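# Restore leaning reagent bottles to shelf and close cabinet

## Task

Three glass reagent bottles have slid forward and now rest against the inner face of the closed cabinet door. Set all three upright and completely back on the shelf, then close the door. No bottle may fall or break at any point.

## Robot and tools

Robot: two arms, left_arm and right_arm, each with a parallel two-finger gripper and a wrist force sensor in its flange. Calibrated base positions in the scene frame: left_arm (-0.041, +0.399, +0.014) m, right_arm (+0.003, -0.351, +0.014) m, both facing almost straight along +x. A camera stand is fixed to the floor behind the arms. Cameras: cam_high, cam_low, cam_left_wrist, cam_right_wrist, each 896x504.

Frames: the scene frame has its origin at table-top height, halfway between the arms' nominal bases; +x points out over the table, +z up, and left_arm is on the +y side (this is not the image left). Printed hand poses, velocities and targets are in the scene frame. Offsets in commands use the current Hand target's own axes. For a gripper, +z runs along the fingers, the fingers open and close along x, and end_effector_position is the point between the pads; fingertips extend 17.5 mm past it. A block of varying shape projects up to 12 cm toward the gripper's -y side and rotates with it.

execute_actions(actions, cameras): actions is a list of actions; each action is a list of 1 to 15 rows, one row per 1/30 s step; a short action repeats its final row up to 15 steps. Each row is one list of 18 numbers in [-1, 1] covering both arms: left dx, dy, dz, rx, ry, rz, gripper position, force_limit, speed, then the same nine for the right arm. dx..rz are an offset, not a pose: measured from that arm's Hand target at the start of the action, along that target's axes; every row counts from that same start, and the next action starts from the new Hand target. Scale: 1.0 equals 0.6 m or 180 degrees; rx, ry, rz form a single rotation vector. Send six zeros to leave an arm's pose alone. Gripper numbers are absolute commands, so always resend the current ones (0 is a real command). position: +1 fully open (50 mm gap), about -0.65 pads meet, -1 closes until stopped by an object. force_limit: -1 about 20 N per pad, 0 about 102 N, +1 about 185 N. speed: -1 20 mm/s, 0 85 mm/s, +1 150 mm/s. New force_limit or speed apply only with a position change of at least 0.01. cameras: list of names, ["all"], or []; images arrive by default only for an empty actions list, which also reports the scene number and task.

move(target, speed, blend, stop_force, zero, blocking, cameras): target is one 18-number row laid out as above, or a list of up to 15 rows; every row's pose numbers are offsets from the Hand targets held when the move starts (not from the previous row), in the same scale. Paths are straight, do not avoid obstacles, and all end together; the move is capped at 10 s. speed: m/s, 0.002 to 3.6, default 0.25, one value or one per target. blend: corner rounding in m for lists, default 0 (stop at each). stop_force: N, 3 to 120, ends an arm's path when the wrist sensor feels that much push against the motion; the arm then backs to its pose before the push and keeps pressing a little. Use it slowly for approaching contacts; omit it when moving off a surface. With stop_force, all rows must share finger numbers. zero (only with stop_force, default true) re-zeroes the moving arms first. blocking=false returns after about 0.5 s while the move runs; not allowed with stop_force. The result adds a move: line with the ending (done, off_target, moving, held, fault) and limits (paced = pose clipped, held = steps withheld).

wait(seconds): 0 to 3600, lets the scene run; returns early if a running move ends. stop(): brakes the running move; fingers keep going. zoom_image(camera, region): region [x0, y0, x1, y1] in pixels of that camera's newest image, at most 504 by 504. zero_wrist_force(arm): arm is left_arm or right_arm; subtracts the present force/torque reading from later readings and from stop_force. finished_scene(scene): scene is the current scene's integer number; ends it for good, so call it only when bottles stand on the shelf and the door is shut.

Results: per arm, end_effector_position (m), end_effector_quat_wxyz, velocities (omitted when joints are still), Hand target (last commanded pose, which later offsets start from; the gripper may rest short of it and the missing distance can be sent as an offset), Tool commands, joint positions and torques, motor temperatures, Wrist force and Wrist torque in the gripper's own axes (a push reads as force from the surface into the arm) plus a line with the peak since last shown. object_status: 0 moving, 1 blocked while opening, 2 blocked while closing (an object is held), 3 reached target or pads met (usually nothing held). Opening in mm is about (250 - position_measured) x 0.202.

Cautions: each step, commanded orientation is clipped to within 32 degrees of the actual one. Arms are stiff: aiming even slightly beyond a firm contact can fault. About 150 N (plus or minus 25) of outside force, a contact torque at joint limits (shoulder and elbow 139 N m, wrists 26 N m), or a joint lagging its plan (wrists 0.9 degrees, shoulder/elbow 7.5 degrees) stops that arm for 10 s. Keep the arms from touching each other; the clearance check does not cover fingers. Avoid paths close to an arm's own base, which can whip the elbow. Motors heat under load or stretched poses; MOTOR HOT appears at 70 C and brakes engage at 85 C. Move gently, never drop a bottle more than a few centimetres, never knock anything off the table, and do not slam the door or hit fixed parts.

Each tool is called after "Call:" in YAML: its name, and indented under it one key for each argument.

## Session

Scene 1 succeeded. Now scene 2.

Call:
execute_actions:
  actions: []

Scene clock: 0.00 s.
left_arm: end_effector_position=(+0.4637, +0.6489, +0.1321) position_measured=3 object_status=3 end_effector_quat_wxyz=(-0.259, -0.130, +0.846, -0.447) | right_arm: end_effector_position=(+0.8015, -0.5306, +0.2465) position_measured=3 object_status=3 end_effector_quat_wxyz=(+0.304, -0.159, +0.899, +0.273)
Joint positions: left_arm=[0.457 -0.752 1.096 -0.951 -2.186 -1.059] | right_arm=[2.868 -2.285 -1.16 -0.868 2.332 -2.035]
Joint velocities: within noise
Joint torques (N m): no reading
Motor temperatures (°C): left_arm=[28 28 26 35 34 32] | right_arm=[24 28 27 32 32 32]
Wrist force (N): no reading
Wrist torque (N m): no reading
Wrist force, peak (N): no reading
Hand target: left_arm +0.4637, +0.6489, +0.1321; -0.259, -0.130, +0.846, -0.447 | right_arm +0.8015, -0.5306, +0.2465; +0.304, -0.159, +0.899, +0.273
Tool commands: left_gripper/position=+1.0 left_gripper/force_limit=+1.0 left_gripper/speed=+1.0 right_gripper/position=+1.0 right_gripper/force_limit=+1.0 right_gripper/speed=+1.0

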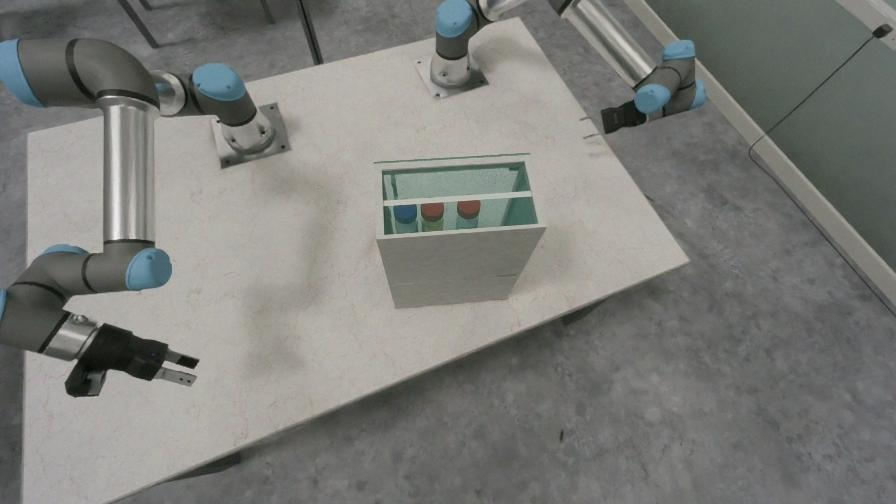

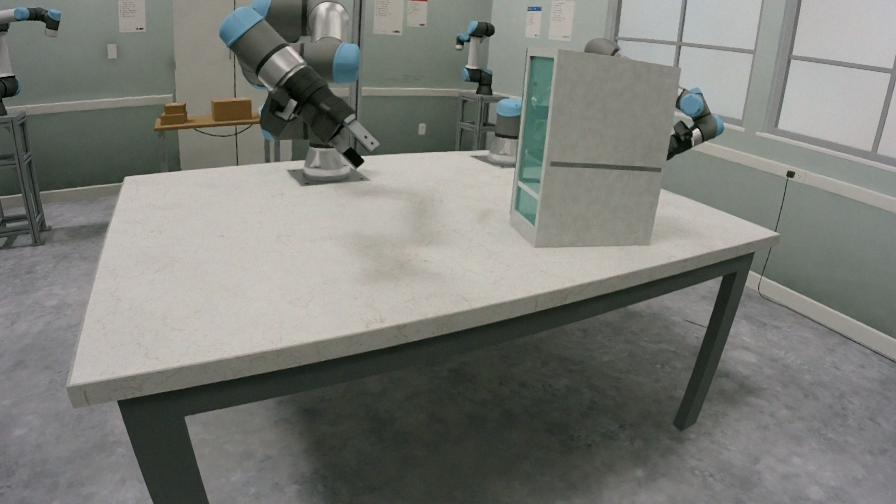

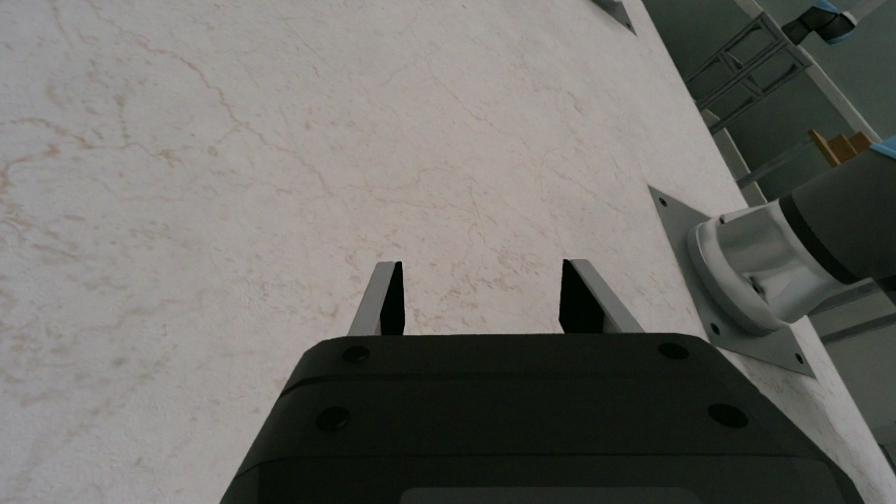

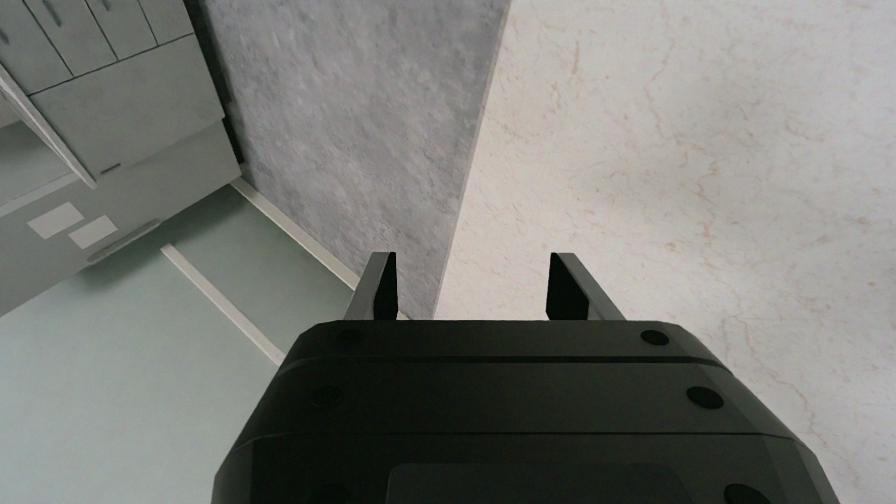

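Call:
zoom_image:
  camera: "cam_high"
  region: [350, 130, 570, 320]

Call:
zoom_image:
  camera: "cam_low"
  region: [490, 30, 720, 260]

Scaled by 2.291.

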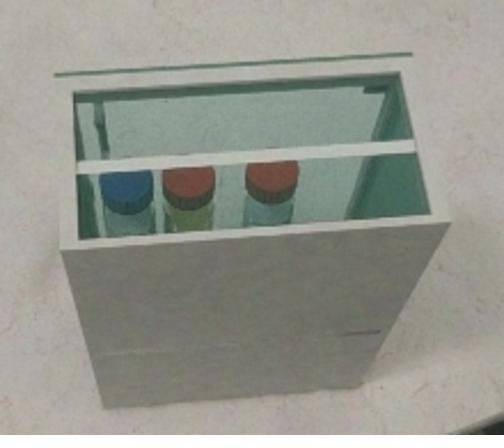

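Scaled by 2.191.

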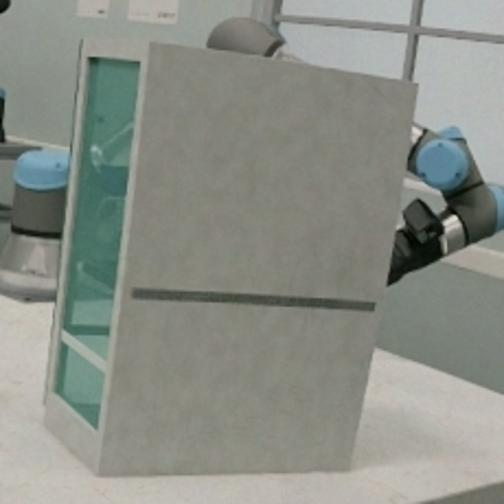

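Call:
move:
  target:
    - [0.306,-0.4368,0.4098,-0.1504,-0.3238,-0.2617,0.6,-0.7,0,0.403,0.7458,0.1195,-0.0777,-0.2223,-0.1742,-0.62,0,0]
    - [0.2318,-0.76,0.6922,0.2774,-0.4330,0.0415,0.6,-0.7,0,0.403,0.7458,0.1195,0.1226,-0.2539,-0.6470,-0.62,0,0]
  speed: 0.4
  blend: [0.03,0]
  cameras: ["all"]

Scene clock: 12.60 s.
left_arm: end_effector_position=(+0.4205, +0.0500, +0.3300) position_measured=63 object_status=3 end_effector_quat_wxyz=(+0.413, -0.413, +0.574, -0.574) | right_arm: end_effector_position=(+0.4475, -0.1592, +0.2220) position_measured=246 object_status=3 end_effector_quat_wxyz=(+0.673, -0.673, +0.215, -0.216)
Joint positions: left_arm=[-1.322 -1.244 2.339 -4.236 -0.603 -3.143] | right_arm=[3.549 -2.223 -2.476 1.558 2.117 -3.143]
Joint torques (N m): left_arm=[7.06 -17.21 -23.94 -4.47 -1.58 2.16] | right_arm=[12.27 44.62 -7.45 -0.44 -1.21 -1.67]
Wrist force (N): left_arm=[0.3 0.1 0.0] | right_arm=[-1.4 -0.1 -2.3]
Wrist torque (N m): left_arm=[-0.23 -0.07 -0.34] | right_arm=[-0.01 0.14 -0.30]
Wrist force, peak (N): left_arm=[-0.8 1.2 -1.2] | right_arm=[-1.9 0.0 -2.8]
Hand target: left_arm +0.4205, +0.0500, +0.3300; +0.413, -0.413, +0.574, -0.574 | right_arm +0.4475, -0.1592, +0.2220; +0.673, -0.673, +0.215, -0.216
Off the commanded pose: left_arm 0.000 m, 0 deg | right_arm 0.000 m, 0 deg.
move: done

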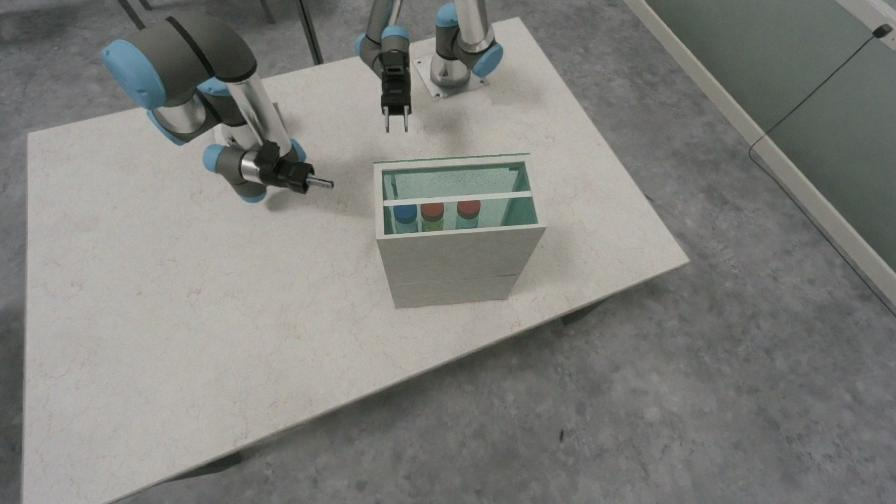

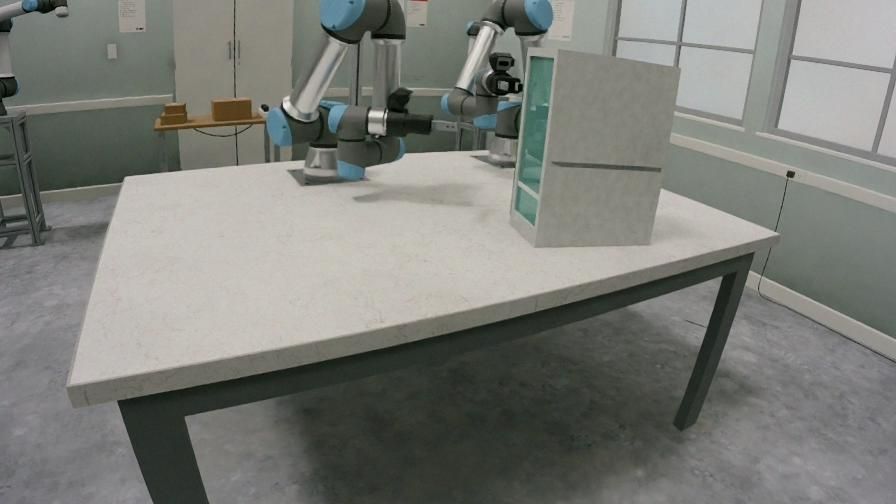

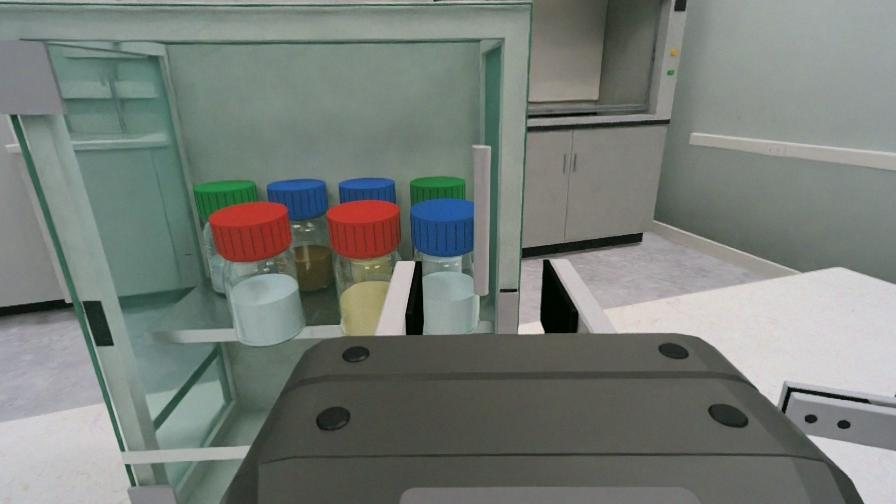

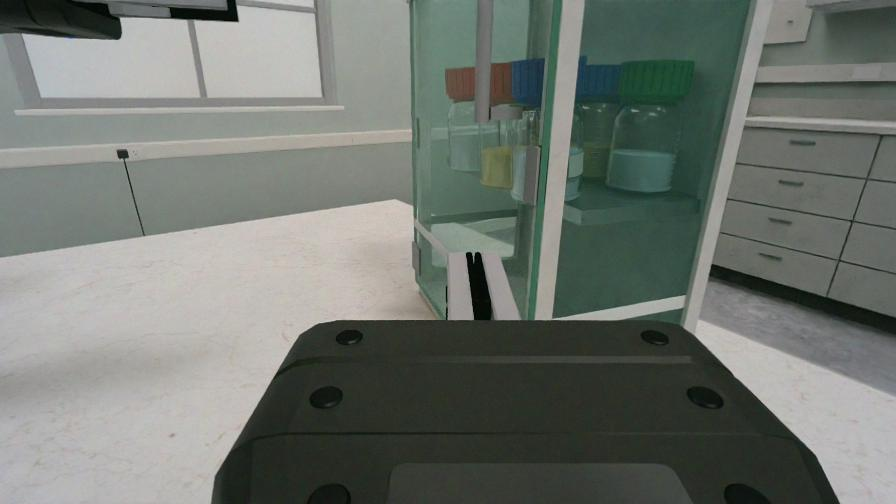

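Call:
zoom_image:
  camera: "cam_right_wrist"
  region: [400, 40, 800, 330]

Call:
zoom_image:
  camera: "cam_left_wrist"
  region: [120, 130, 560, 370]

Scaled by 1.260.

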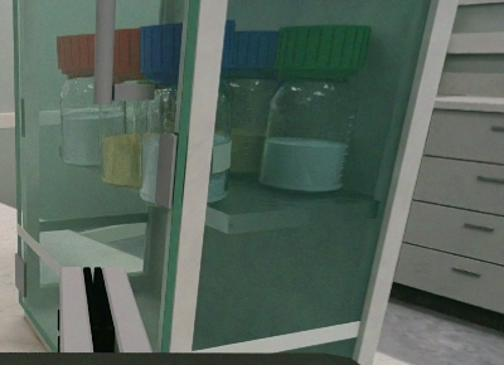

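Scaled by 1.145.

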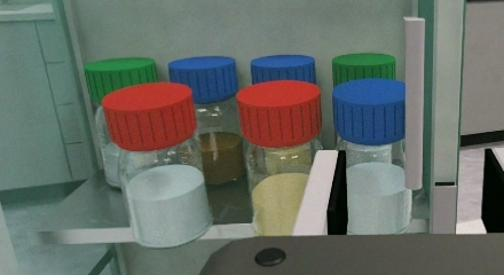

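Call:
zoom_image:
  camera: "cam_right_wrist"
  region: [500, 130, 640, 300]

Call:
zoom_image:
  camera: "cam_right_wrist"
  region: [400, 180, 480, 320]

Scaled by 2.965.

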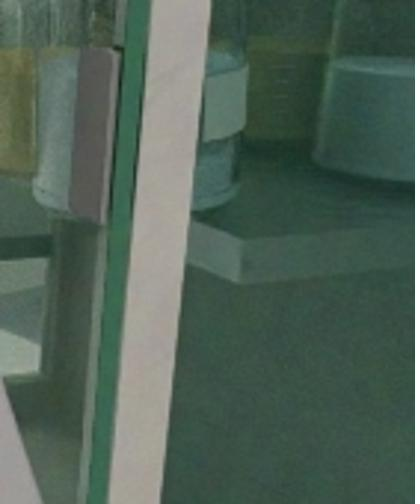

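Scaled by 3.600.

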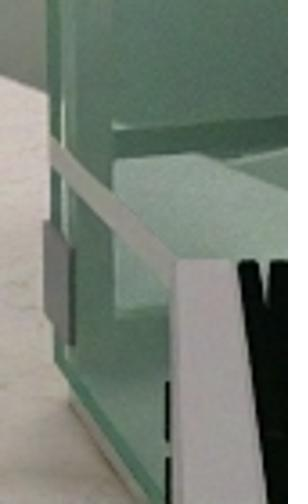

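Call:
move:
  target: [0.0233,0.02,0.1843,0,-0.0094,0,0.6,-0.7,-0.5,0.0462,0.025,0.1567,0,-0.0372,0,-0.62,0,-0.5]
  speed: 0.15
  cameras: ["cam_left_wrist","cam_right_wrist"]

Scene clock: 21.13 s.
left_arm: end_effector_position=(+0.5209, +0.0017, +0.3179) position_measured=63 object_status=3 end_effector_quat_wxyz=(+0.421, -0.422, +0.568, -0.568) | right_arm: end_effector_position=(+0.5247, -0.0989, +0.2071) position_measured=246 object_status=3 end_effector_quat_wxyz=(+0.685, -0.685, +0.176, -0.176)
Joint positions: left_arm=[-1.132 -1.048 2.031 -4.124 -0.764 -3.142] | right_arm=[3.55 -2.314 -2.174 1.346 2.233 -3.143]
Joint torques (N m): left_arm=[7.72 -28.31 -27.16 1.07 -1.63 2.19] | right_arm=[10.43 23.75 16.52 -0.57 1.38 -1.68]
Wrist force (N): left_arm=[0.2 -0.1 0.0] | right_arm=[-1.4 -0.7 -2.8]
Wrist torque (N m): left_arm=[-0.25 -0.05 -0.34] | right_arm=[-0.14 0.15 -0.31]
Wrist force, peak (N): left_arm=[0.4 0.2 -1.2] | right_arm=[-2.0 -0.4 -3.8]
Hand target: left_arm +0.5210, +0.0017, +0.3179; +0.421, -0.422, +0.568, -0.568 | right_arm +0.5247, -0.0988, +0.2071; +0.685, -0.685, +0.175, -0.176
Off the commanded pose: left_arm 0.000 m, 0 deg | right_arm 0.000 m, 0 deg.
move: done

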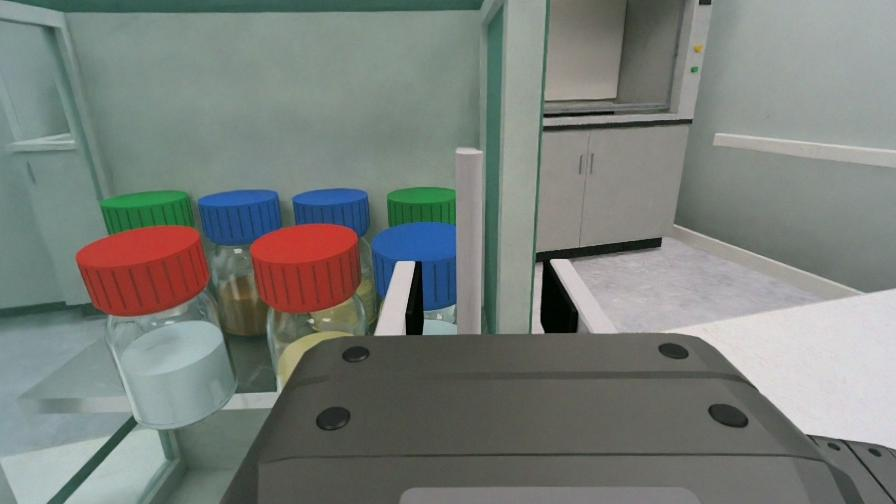

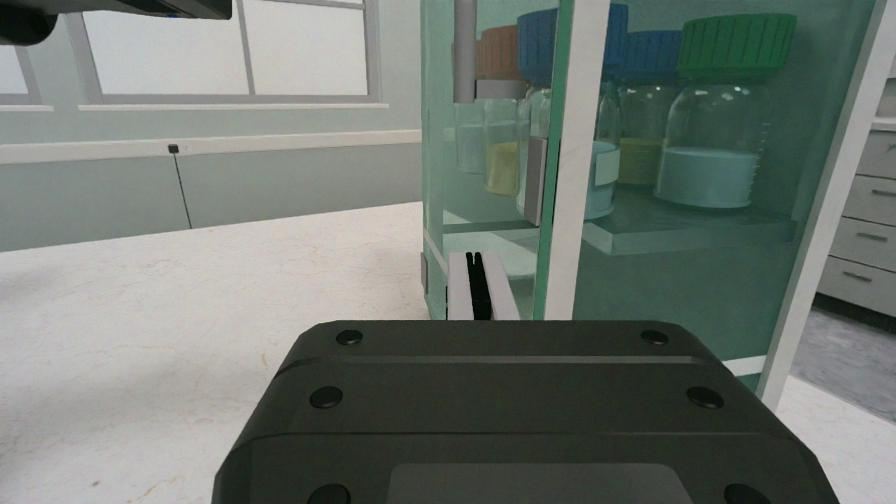

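Call:
zoom_image:
  camera: "cam_right_wrist"
  region: [500, 140, 660, 290]

Call:
zoom_image:
  camera: "cam_right_wrist"
  region: [405, 180, 475, 290]

Call:
zoom_image:
  camera: "cam_left_wrist"
  region: [380, 130, 640, 340]

Scaled by 3.150.

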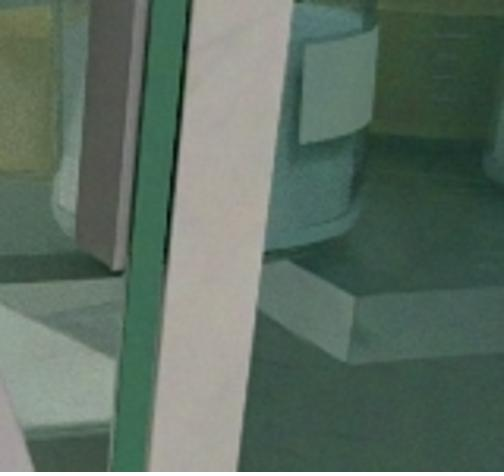

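Scaled by 4.582.

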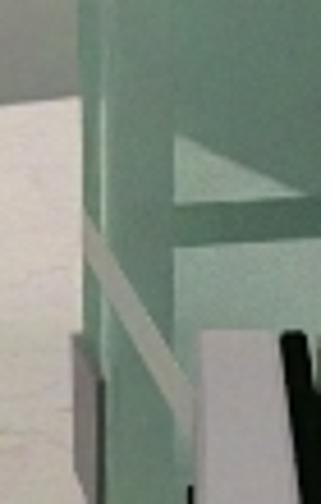

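Scaled by 1.938.

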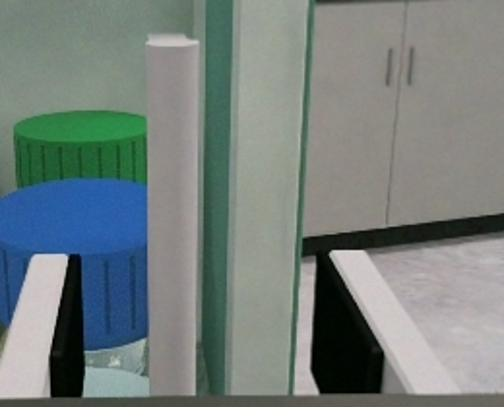

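Call:
move:
  target:
    - [0,0,0.0773,0,0,0,0.6,-0.7,-0.5,0.0033,0,0.0007,0,0,0.5,-0.62,0,-0.5]
    - [0,0,0.0773,0,0,0,-1,-0.7,-0.5,0.0033,0,0.0007,0,0,0.5,-0.62,0,-0.5]
  speed: 0.5
  cameras: ["cam_left_wrist","cam_right_wrist"]

Scene clock: 26.73 s.
left_arm: end_effector_position=(+0.5657, -0.0107, +0.3179) position_measured=204 object_status=2 end_effector_quat_wxyz=(+0.422, -0.423, +0.567, -0.567) | right_arm: end_effector_position=(+0.5267, -0.0994, +0.2071) position_measured=246 object_status=3 end_effector_quat_wxyz=(+0.609, -0.360, +0.608, +0.359)
Joint positions: left_arm=[-1.06 -0.984 1.905 -4.062 -0.832 -3.142] | right_arm=[3.547 -2.315 -2.168 1.342 2.237 -1.572]
Joint torques (N m): left_arm=[-45.87 -32.53 -28.36 0.73 -12.06 1.9] | right_arm=[11.94 23.88 17.84 4.7 -1.21 1.41]
Wrist force (N): left_arm=[-51.9 6.6 0.8] | right_arm=[0.5 -1.1 -1.8]
Wrist torque (N m): left_arm=[-0.12 -0.45 -0.34] | right_arm=[-0.17 -0.24 -0.06]
Wrist force, peak (N): left_arm=[-53.9 7.0 0.0] | right_arm=[-1.8 -0.7 -2.9]
Hand target: left_arm +0.5654, -0.0118, +0.3179; +0.421, -0.422, +0.568, -0.568 | right_arm +0.5267, -0.0994, +0.2071; +0.609, -0.360, +0.608, +0.359
Off the commanded pose: left_arm 0.001 m, 0 deg | right_arm 0.000 m, 0 deg.
move: done

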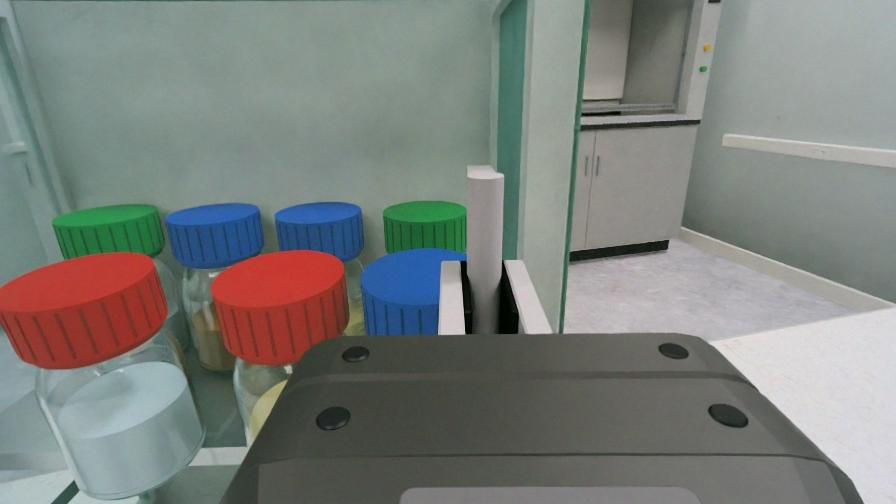

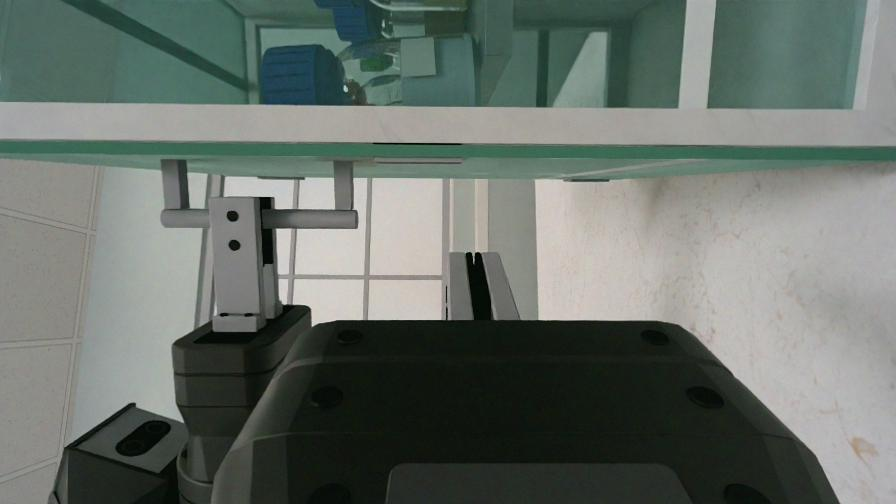

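Call:
move:
  target:
    - [-0.003,0,0,0,0,0,-1,-0.7,-0.5,0,0,0,0,0,0,-0.62,0,-0.5]
    - [-0.00919,0,-0.03761,0,0.025,0,-1,-0.7,-0.5,0,0,0,0,0,0,-0.62,0,-0.5]
    - [-0.01832,0,-0.07461,0,0.05,0,-1,-0.7,-0.5,0,0,0,0,0,0,-0.62,0,-0.5]
  speed: [0.02,0.025,0.03]
  blend: [0.0005,0.003,0]
  cameras: ["cam_left_wrist","cam_right_wrist"]

Scene clock: 31.40 s.
left_arm: end_effector_position=(+0.5258, +0.0117, +0.3179) position_measured=204 object_status=2 end_effector_quat_wxyz=(+0.376, -0.376, +0.599, -0.599) | right_arm: end_effector_position=(+0.5267, -0.0994, +0.2071) position_measured=246 object_status=3 end_effector_quat_wxyz=(+0.609, -0.360, +0.608, +0.359)
Joint positions: left_arm=[-1.035 -1.075 2.085 -4.151 -1.018 -3.142] | right_arm=[3.547 -2.315 -2.168 1.342 2.237 -1.572]
Joint torques (N m): left_arm=[-22.66 -51.11 -8.72 -4.28 -12.33 2.3] | right_arm=[11.54 23.83 18.02 4.62 -1.09 1.46]
Wrist force (N): left_arm=[-41.7 5.5 3.8] | right_arm=[0.5 -0.9 -1.7]
Wrist torque (N m): left_arm=[-0.11 -0.41 -0.34] | right_arm=[-0.13 -0.25 -0.06]
Wrist force, peak (N): left_arm=[-54.4 7.3 2.8] | right_arm=[0.6 -1.1 -2.3]
Hand target: left_arm +0.5257, +0.0117, +0.3179; +0.376, -0.376, +0.599, -0.599 | right_arm +0.5267, -0.0994, +0.2071; +0.609, -0.360, +0.608, +0.359
Off the commanded pose: left_arm 0.000 m, 0 deg | right_arm 0.000 m, 0 deg.
move: done

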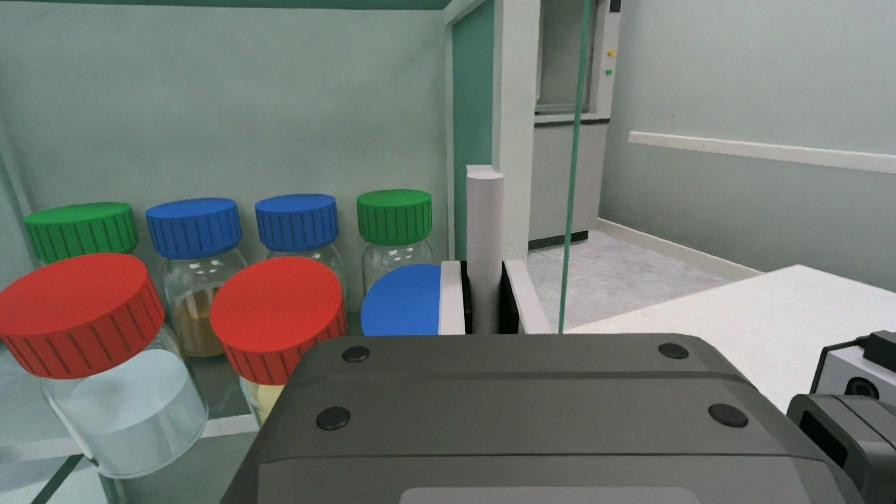

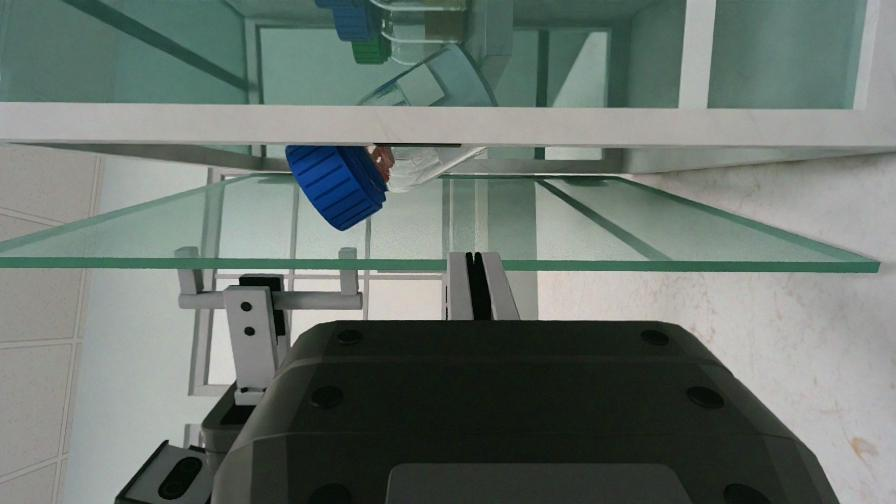

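Call:
move:
  target: [-0.0023,0,0,0,0,0,-1,-0.7,-0.5,0,0,0.1757,0,0,0,-0.62,0,-0.5]
  speed: 0.09
  stop_force: 10
  cameras: ["cam_left_wrist","cam_right_wrist"]

Scene clock: 35.20 s.
left_arm: end_effector_position=(+0.5258, +0.0120, +0.3179) position_measured=204 object_status=2 end_effector_quat_wxyz=(+0.376, -0.376, +0.599, -0.599) | right_arm: end_effector_position=(+0.5775, -0.0071, +0.2071) position_measured=246 object_status=3 end_effector_quat_wxyz=(+0.609, -0.360, +0.608, +0.359)
Joint positions: left_arm=[-1.034 -1.075 2.085 -4.151 -1.019 -3.142] | right_arm=[3.69 -2.369 -1.975 1.203 2.093 -1.572]
Joint torques (N m): left_arm=[-29.24 -44.01 -22.49 -2.4 -5.88 2.33] | right_arm=[11.87 29.44 20.95 -0.39 -1.21 -0.62]
Wrist force (N): left_arm=[-30.1 4.0 2.5] | right_arm=[0.6 -0.8 -1.9]
Wrist torque (N m): left_arm=[-0.17 -0.30 -0.34] | right_arm=[-0.12 -0.22 -0.03]
Wrist force, peak (N): left_arm=[-41.9 5.3 4.2] | right_arm=[0.6 -1.0 -2.9]
Hand target: left_arm +0.5258, +0.0120, +0.3179; +0.376, -0.376, +0.599, -0.599 (not the last commanded pose) | right_arm +0.5775, -0.0071, +0.2071; +0.609, -0.360, +0.608, +0.359
Off the commanded pose: left_arm 0.001 m, 0 deg | right_arm 0.000 m, 0 deg.
move: contact (left_arm)

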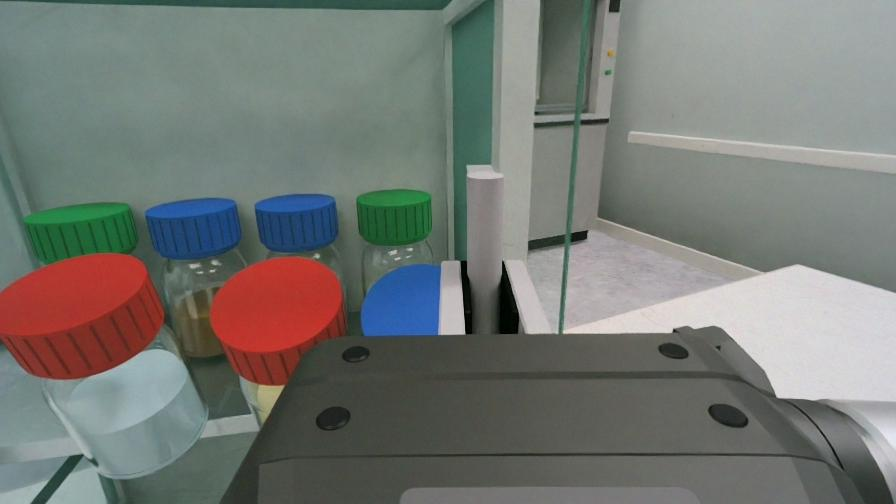

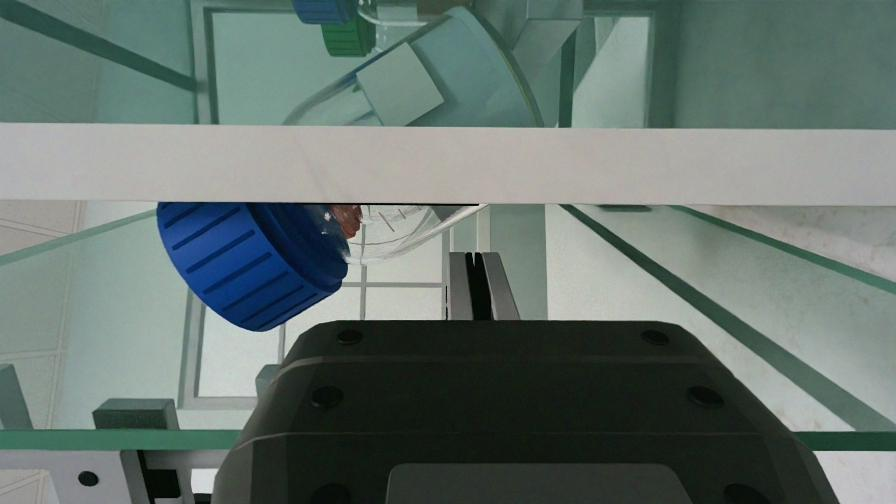

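Call:
move:
  target:
    - [-0.001,0,0,0,0,0,-1,-0.7,-0.5,-0.025,0,0,0,0,0,-0.62,0,-0.5]
    - [-0.002,0,0,0,0,0,-1,-0.7,-0.5,-0.025,-0.025,0.0068,0.0414,0,0,-0.62,0,-0.5]
  speed: 0.035
  cameras: ["cam_left_wrist","cam_right_wrist"]

Scene clock: 39.20 s.
left_arm: end_effector_position=(+0.5263, +0.0131, +0.3179) position_measured=204 object_status=2 end_effector_quat_wxyz=(+0.376, -0.376, +0.599, -0.599) | right_arm: end_effector_position=(+0.5926, -0.0107, +0.2221) position_measured=246 object_status=3 end_effector_quat_wxyz=(+0.631, -0.320, +0.630, +0.319)
Joint positions: left_arm=[-1.032 -1.076 2.086 -4.152 -1.022 -3.142] | right_arm=[3.734 -2.324 -2.008 1.192 1.919 -1.572]
Joint torques (N m): left_arm=[11.41 -51.56 -1.81 -5.17 0.02 2.36] | right_arm=[11.69 56.56 2.5 4.9 -1.45 1.45]
Wrist force (N): left_arm=[4.3 -1.6 -2.2] | right_arm=[0.4 0.1 -2.7]
Wrist torque (N m): left_arm=[-0.42 0.23 -0.34] | right_arm=[-0.16 -0.24 -0.04]
Wrist force, peak (N): left_arm=[-30.3 4.1 2.7] | right_arm=[0.4 0.1 -2.7]
Hand target: left_arm +0.5264, +0.0131, +0.3179; +0.376, -0.376, +0.599, -0.599 | right_arm +0.5926, -0.0107, +0.2221; +0.631, -0.320, +0.631, +0.319
Off the commanded pose: left_arm 0.000 m, 0 deg | right_arm 0.000 m, 0 deg.
move: done

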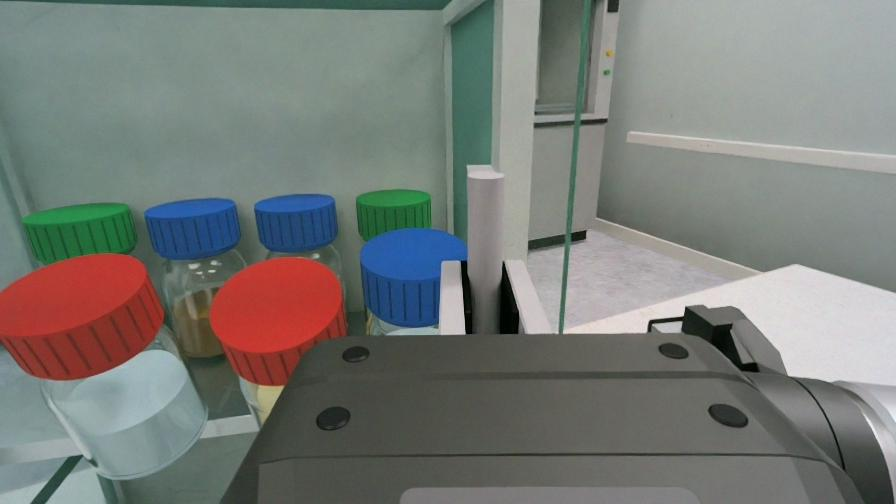

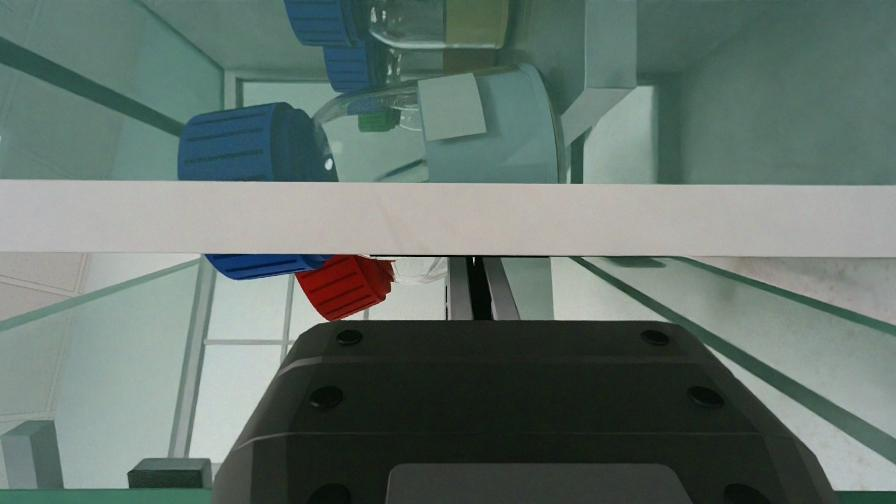

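Call:
zoom_image:
  camera: "cam_right_wrist"
  region: [160, 60, 620, 340]

Call:
zoom_image:
  camera: "cam_left_wrist"
  region: [0, 190, 460, 504]

Scaled by 1.096.

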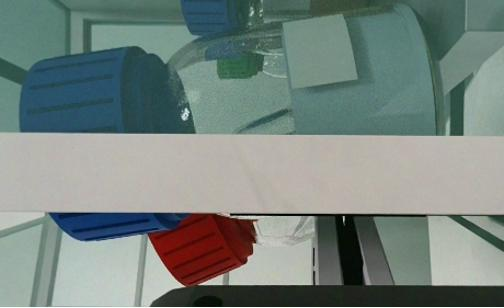

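Scaled by 1.096.

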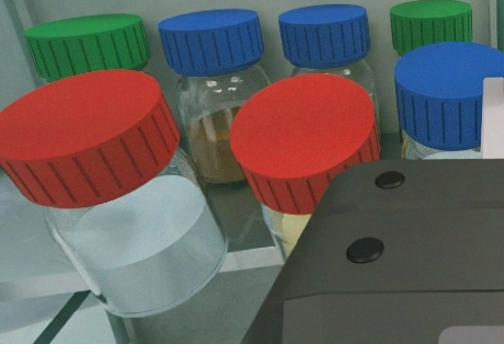

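Call:
move:
  target:
    - [-0.0038,0,-0.0251,0,0.01667,0,-1,-0.7,-0.5,0.0033,-0.0215,0.0142,0.0722,0,0,-0.62,0,-0.5]
    - [-0.0038,0,-0.0251,0,0.01667,0,-1,-0.7,-0.5,0.005,-0.0303,0.0203,0.1222,0,0,-0.62,0,-0.5]
  speed: 0.06
  blend: [0.002,0]
  cameras: ["cam_left_wrist","cam_right_wrist"]

Scene clock: 46.00 s.
left_arm: end_effector_position=(+0.5138, +0.0217, +0.3180) position_measured=204 object_status=2 end_effector_quat_wxyz=(+0.360, -0.360, +0.609, -0.609) | right_arm: end_effector_position=(+0.6144, -0.0116, +0.2191) position_measured=246 object_status=3 end_effector_quat_wxyz=(+0.681, -0.194, +0.680, +0.193)
Joint positions: left_arm=[-1.017 -1.102 2.139 -4.178 -1.089 -3.142] | right_arm=[3.931 -2.318 -2.052 1.229 1.339 -1.572]
Joint torques (N m): left_arm=[8.72 -50.12 -2.51 -5.42 -0.9 2.47] | right_arm=[10.76 26.63 20.85 -0.35 -1.33 -0.86]
Wrist force (N): left_arm=[0.8 -0.8 -2.0] | right_arm=[0.4 -0.7 -2.6]
Wrist torque (N m): left_arm=[-0.43 0.30 -0.33] | right_arm=[-0.16 -0.24 -0.05]
Wrist force, peak (N): left_arm=[6.3 -1.8 -2.7] | right_arm=[0.1 0.1 -2.8]
Hand target: left_arm +0.5138, +0.0217, +0.3180; +0.360, -0.360, +0.609, -0.609 | right_arm +0.6145, -0.0116, +0.2191; +0.681, -0.194, +0.680, +0.193
Off the commanded pose: left_arm 0.000 m, 0 deg | right_arm 0.000 m, 0 deg.
move: done

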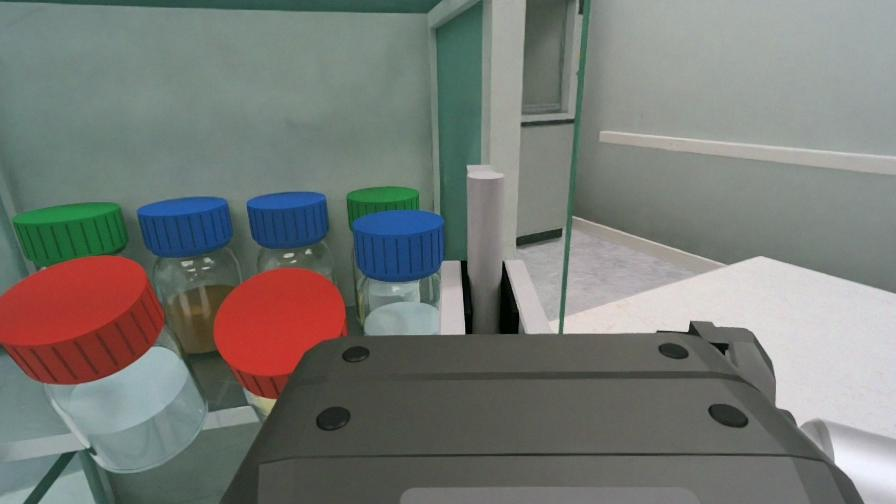

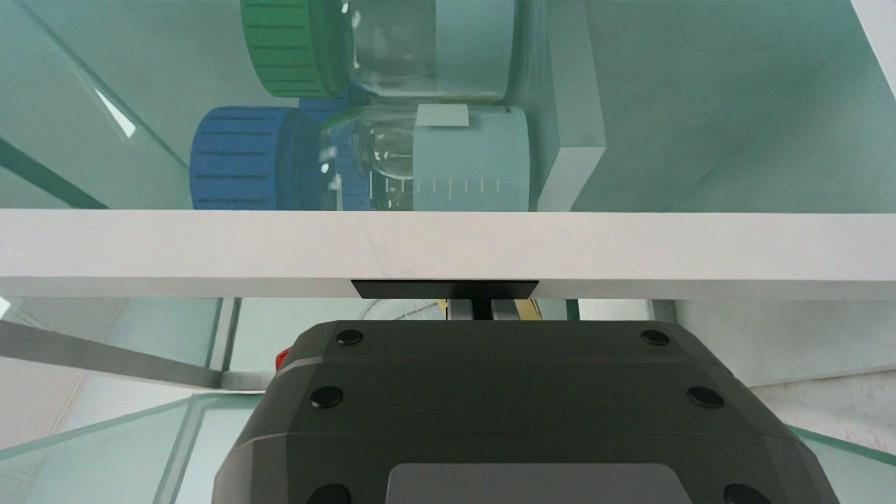

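Call:
move:
  target: [0,0,0,0,0,0,-1,-0.7,-0.5,0.0233,0.0408,-0.0572,-0.1778,0,0,-0.62,0,-0.5]
  speed: 0.18

Call:
move:
  target: [0,0,0,0,0,0,-1,-0.7,-0.5,0,0,0.1067,0,0,0,-0.62,0,-0.5]
  speed: 0.08
  stop_force: 8
  cameras: ["cam_left_wrist","cam_right_wrist"]

Scene clock: 49.50 s.
left_arm: end_effector_position=(+0.5138, +0.0217, +0.3180) position_measured=204 object_status=2 end_effector_quat_wxyz=(+0.360, -0.360, +0.609, -0.609) | right_arm: end_effector_position=(+0.5724, -0.0089, +0.2051) position_measured=246 object_status=3 end_effector_quat_wxyz=(+0.601, -0.374, +0.600, +0.373)
Joint positions: left_arm=[-1.017 -1.102 2.139 -4.178 -1.089 -3.142] | right_arm=[3.671 -2.377 -1.965 1.2 2.157 -1.572]
Joint torques (N m): left_arm=[9.23 -49.06 -2.09 -5.41 -0.97 2.45] | right_arm=[-11.93 29.54 21.85 -0.59 1.46 -0.93]
Wrist force (N): left_arm=[1.4 -0.7 -1.8] | right_arm=[0.7 -0.6 -1.9]
Wrist torque (N m): left_arm=[-0.41 0.21 -0.34] | right_arm=[-0.07 -0.24 -0.03]
Wrist force, peak (N): left_arm=[1.8 -0.9 -2.1] | right_arm=[-0.1 -0.4 -2.8]
Hand target: left_arm +0.5138, +0.0217, +0.3180; +0.360, -0.360, +0.609, -0.609 | right_arm +0.5724, -0.0089, +0.2051; +0.601, -0.374, +0.600, +0.373
Off the commanded pose: left_arm 0.000 m, 0 deg | right_arm 0.000 m, 0 deg.
move: done

Scene clock: 51.50 s.
left_arm: end_effector_position=(+0.5138, +0.0217, +0.3180) position_measured=204 object_status=2 end_effector_quat_wxyz=(+0.360, -0.360, +0.609, -0.609) | right_arm: end_effector_position=(+0.6007, +0.0485, +0.2051) position_measured=246 object_status=3 end_effector_quat_wxyz=(+0.601, -0.374, +0.600, +0.373)
Joint positions: left_arm=[-1.017 -1.102 2.139 -4.178 -1.089 -3.142] | right_arm=[3.742 -2.422 -1.83 1.111 2.086 -1.572]
Joint torques (N m): left_arm=[8.88 -49.5 -2.45 -5.41 -0.87 2.39] | right_arm=[12.08 32.83 23.1 -0.44 -1.11 0.47]
Wrist force (N): left_arm=[1.2 -0.6 -1.7] | right_arm=[0.7 -0.8 -1.8]
Wrist torque (N m): left_arm=[-0.39 0.23 -0.34] | right_arm=[-0.09 -0.27 -0.02]
Wrist force, peak (N): left_arm=[1.6 -0.6 -2.1] | right_arm=[1.0 -1.1 -3.0]
Hand target: left_arm +0.5138, +0.0217, +0.3180; +0.360, -0.360, +0.609, -0.609 | right_arm +0.6007, +0.0485, +0.2051; +0.601, -0.374, +0.600, +0.373
Off the commanded pose: left_arm 0.000 m, 0 deg | right_arm 0.000 m, 0 deg.
move: done

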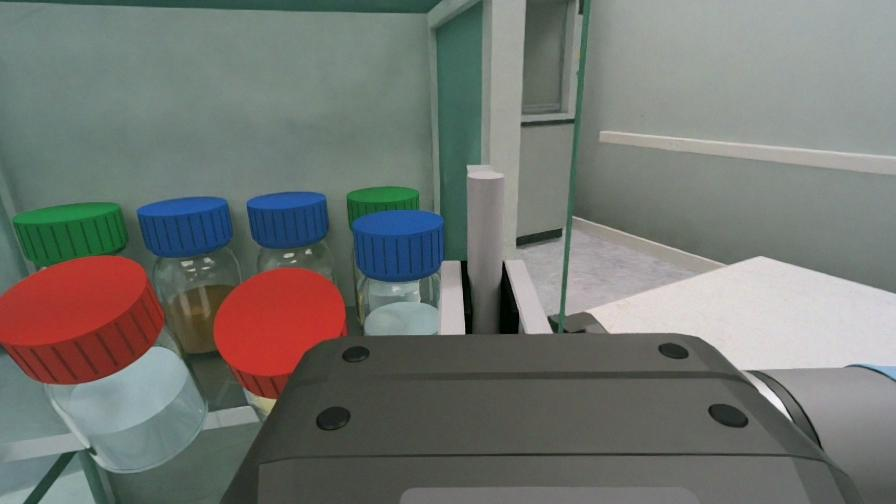

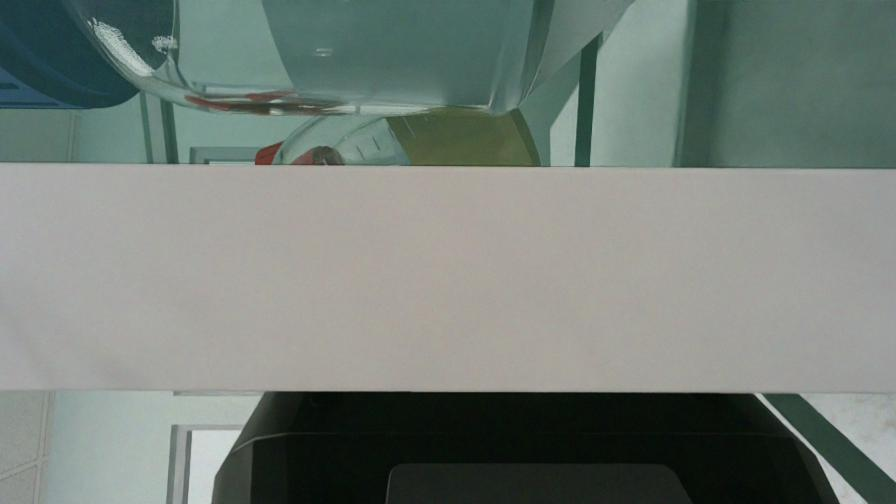

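Call:
move:
  target: [0,0,0,0,0,0,-1,-0.7,-0.5,-0.0283,0,0,0,0,0,-0.62,0,-0.5]
  speed: 0.03
  stop_force: 8
  cameras: ["cam_left_wrist","cam_right_wrist"]

Scene clock: 53.30 s.
left_arm: end_effector_position=(+0.5138, +0.0217, +0.3180) position_measured=204 object_status=2 end_effector_quat_wxyz=(+0.360, -0.360, +0.609, -0.609) | right_arm: end_effector_position=(+0.6007, +0.0485, +0.2221) position_measured=246 object_status=3 end_effector_quat_wxyz=(+0.601, -0.374, +0.600, +0.373)
Joint positions: left_arm=[-1.017 -1.102 2.139 -4.178 -1.089 -3.142] | right_arm=[3.742 -2.385 -1.837 1.08 2.086 -1.572]
Joint torques (N m): left_arm=[8.36 -50.15 -2.92 -5.37 -0.77 2.34] | right_arm=[11.49 62.39 4.75 -0.23 -1.32 -0.92]
Wrist force (N): left_arm=[1.5 -1.1 -1.5] | right_arm=[1.3 -0.1 -2.2]
Wrist torque (N m): left_arm=[-0.46 0.19 -0.34] | right_arm=[-0.08 -0.25 -0.02]
Wrist force, peak (N): left_arm=[1.4 -0.8 -2.3] | right_arm=[1.5 -0.4 -2.4]
Hand target: left_arm +0.5138, +0.0217, +0.3180; +0.360, -0.360, +0.609, -0.609 | right_arm +0.6007, +0.0485, +0.2221; +0.601, -0.374, +0.600, +0.373
Off the commanded pose: left_arm 0.000 m, 0 deg | right_arm 0.000 m, 0 deg.
move: done

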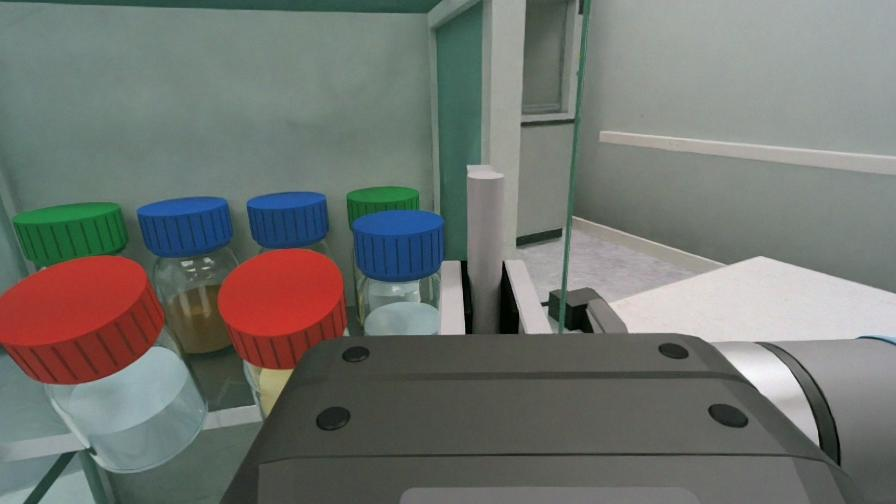

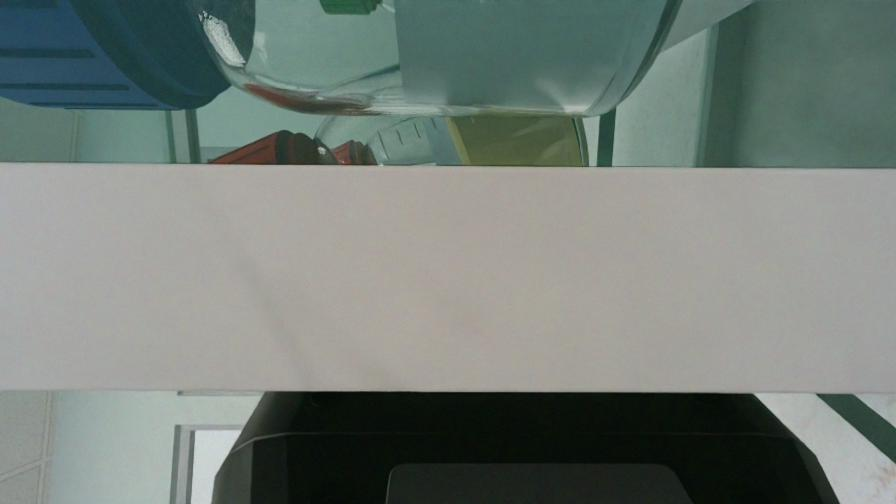

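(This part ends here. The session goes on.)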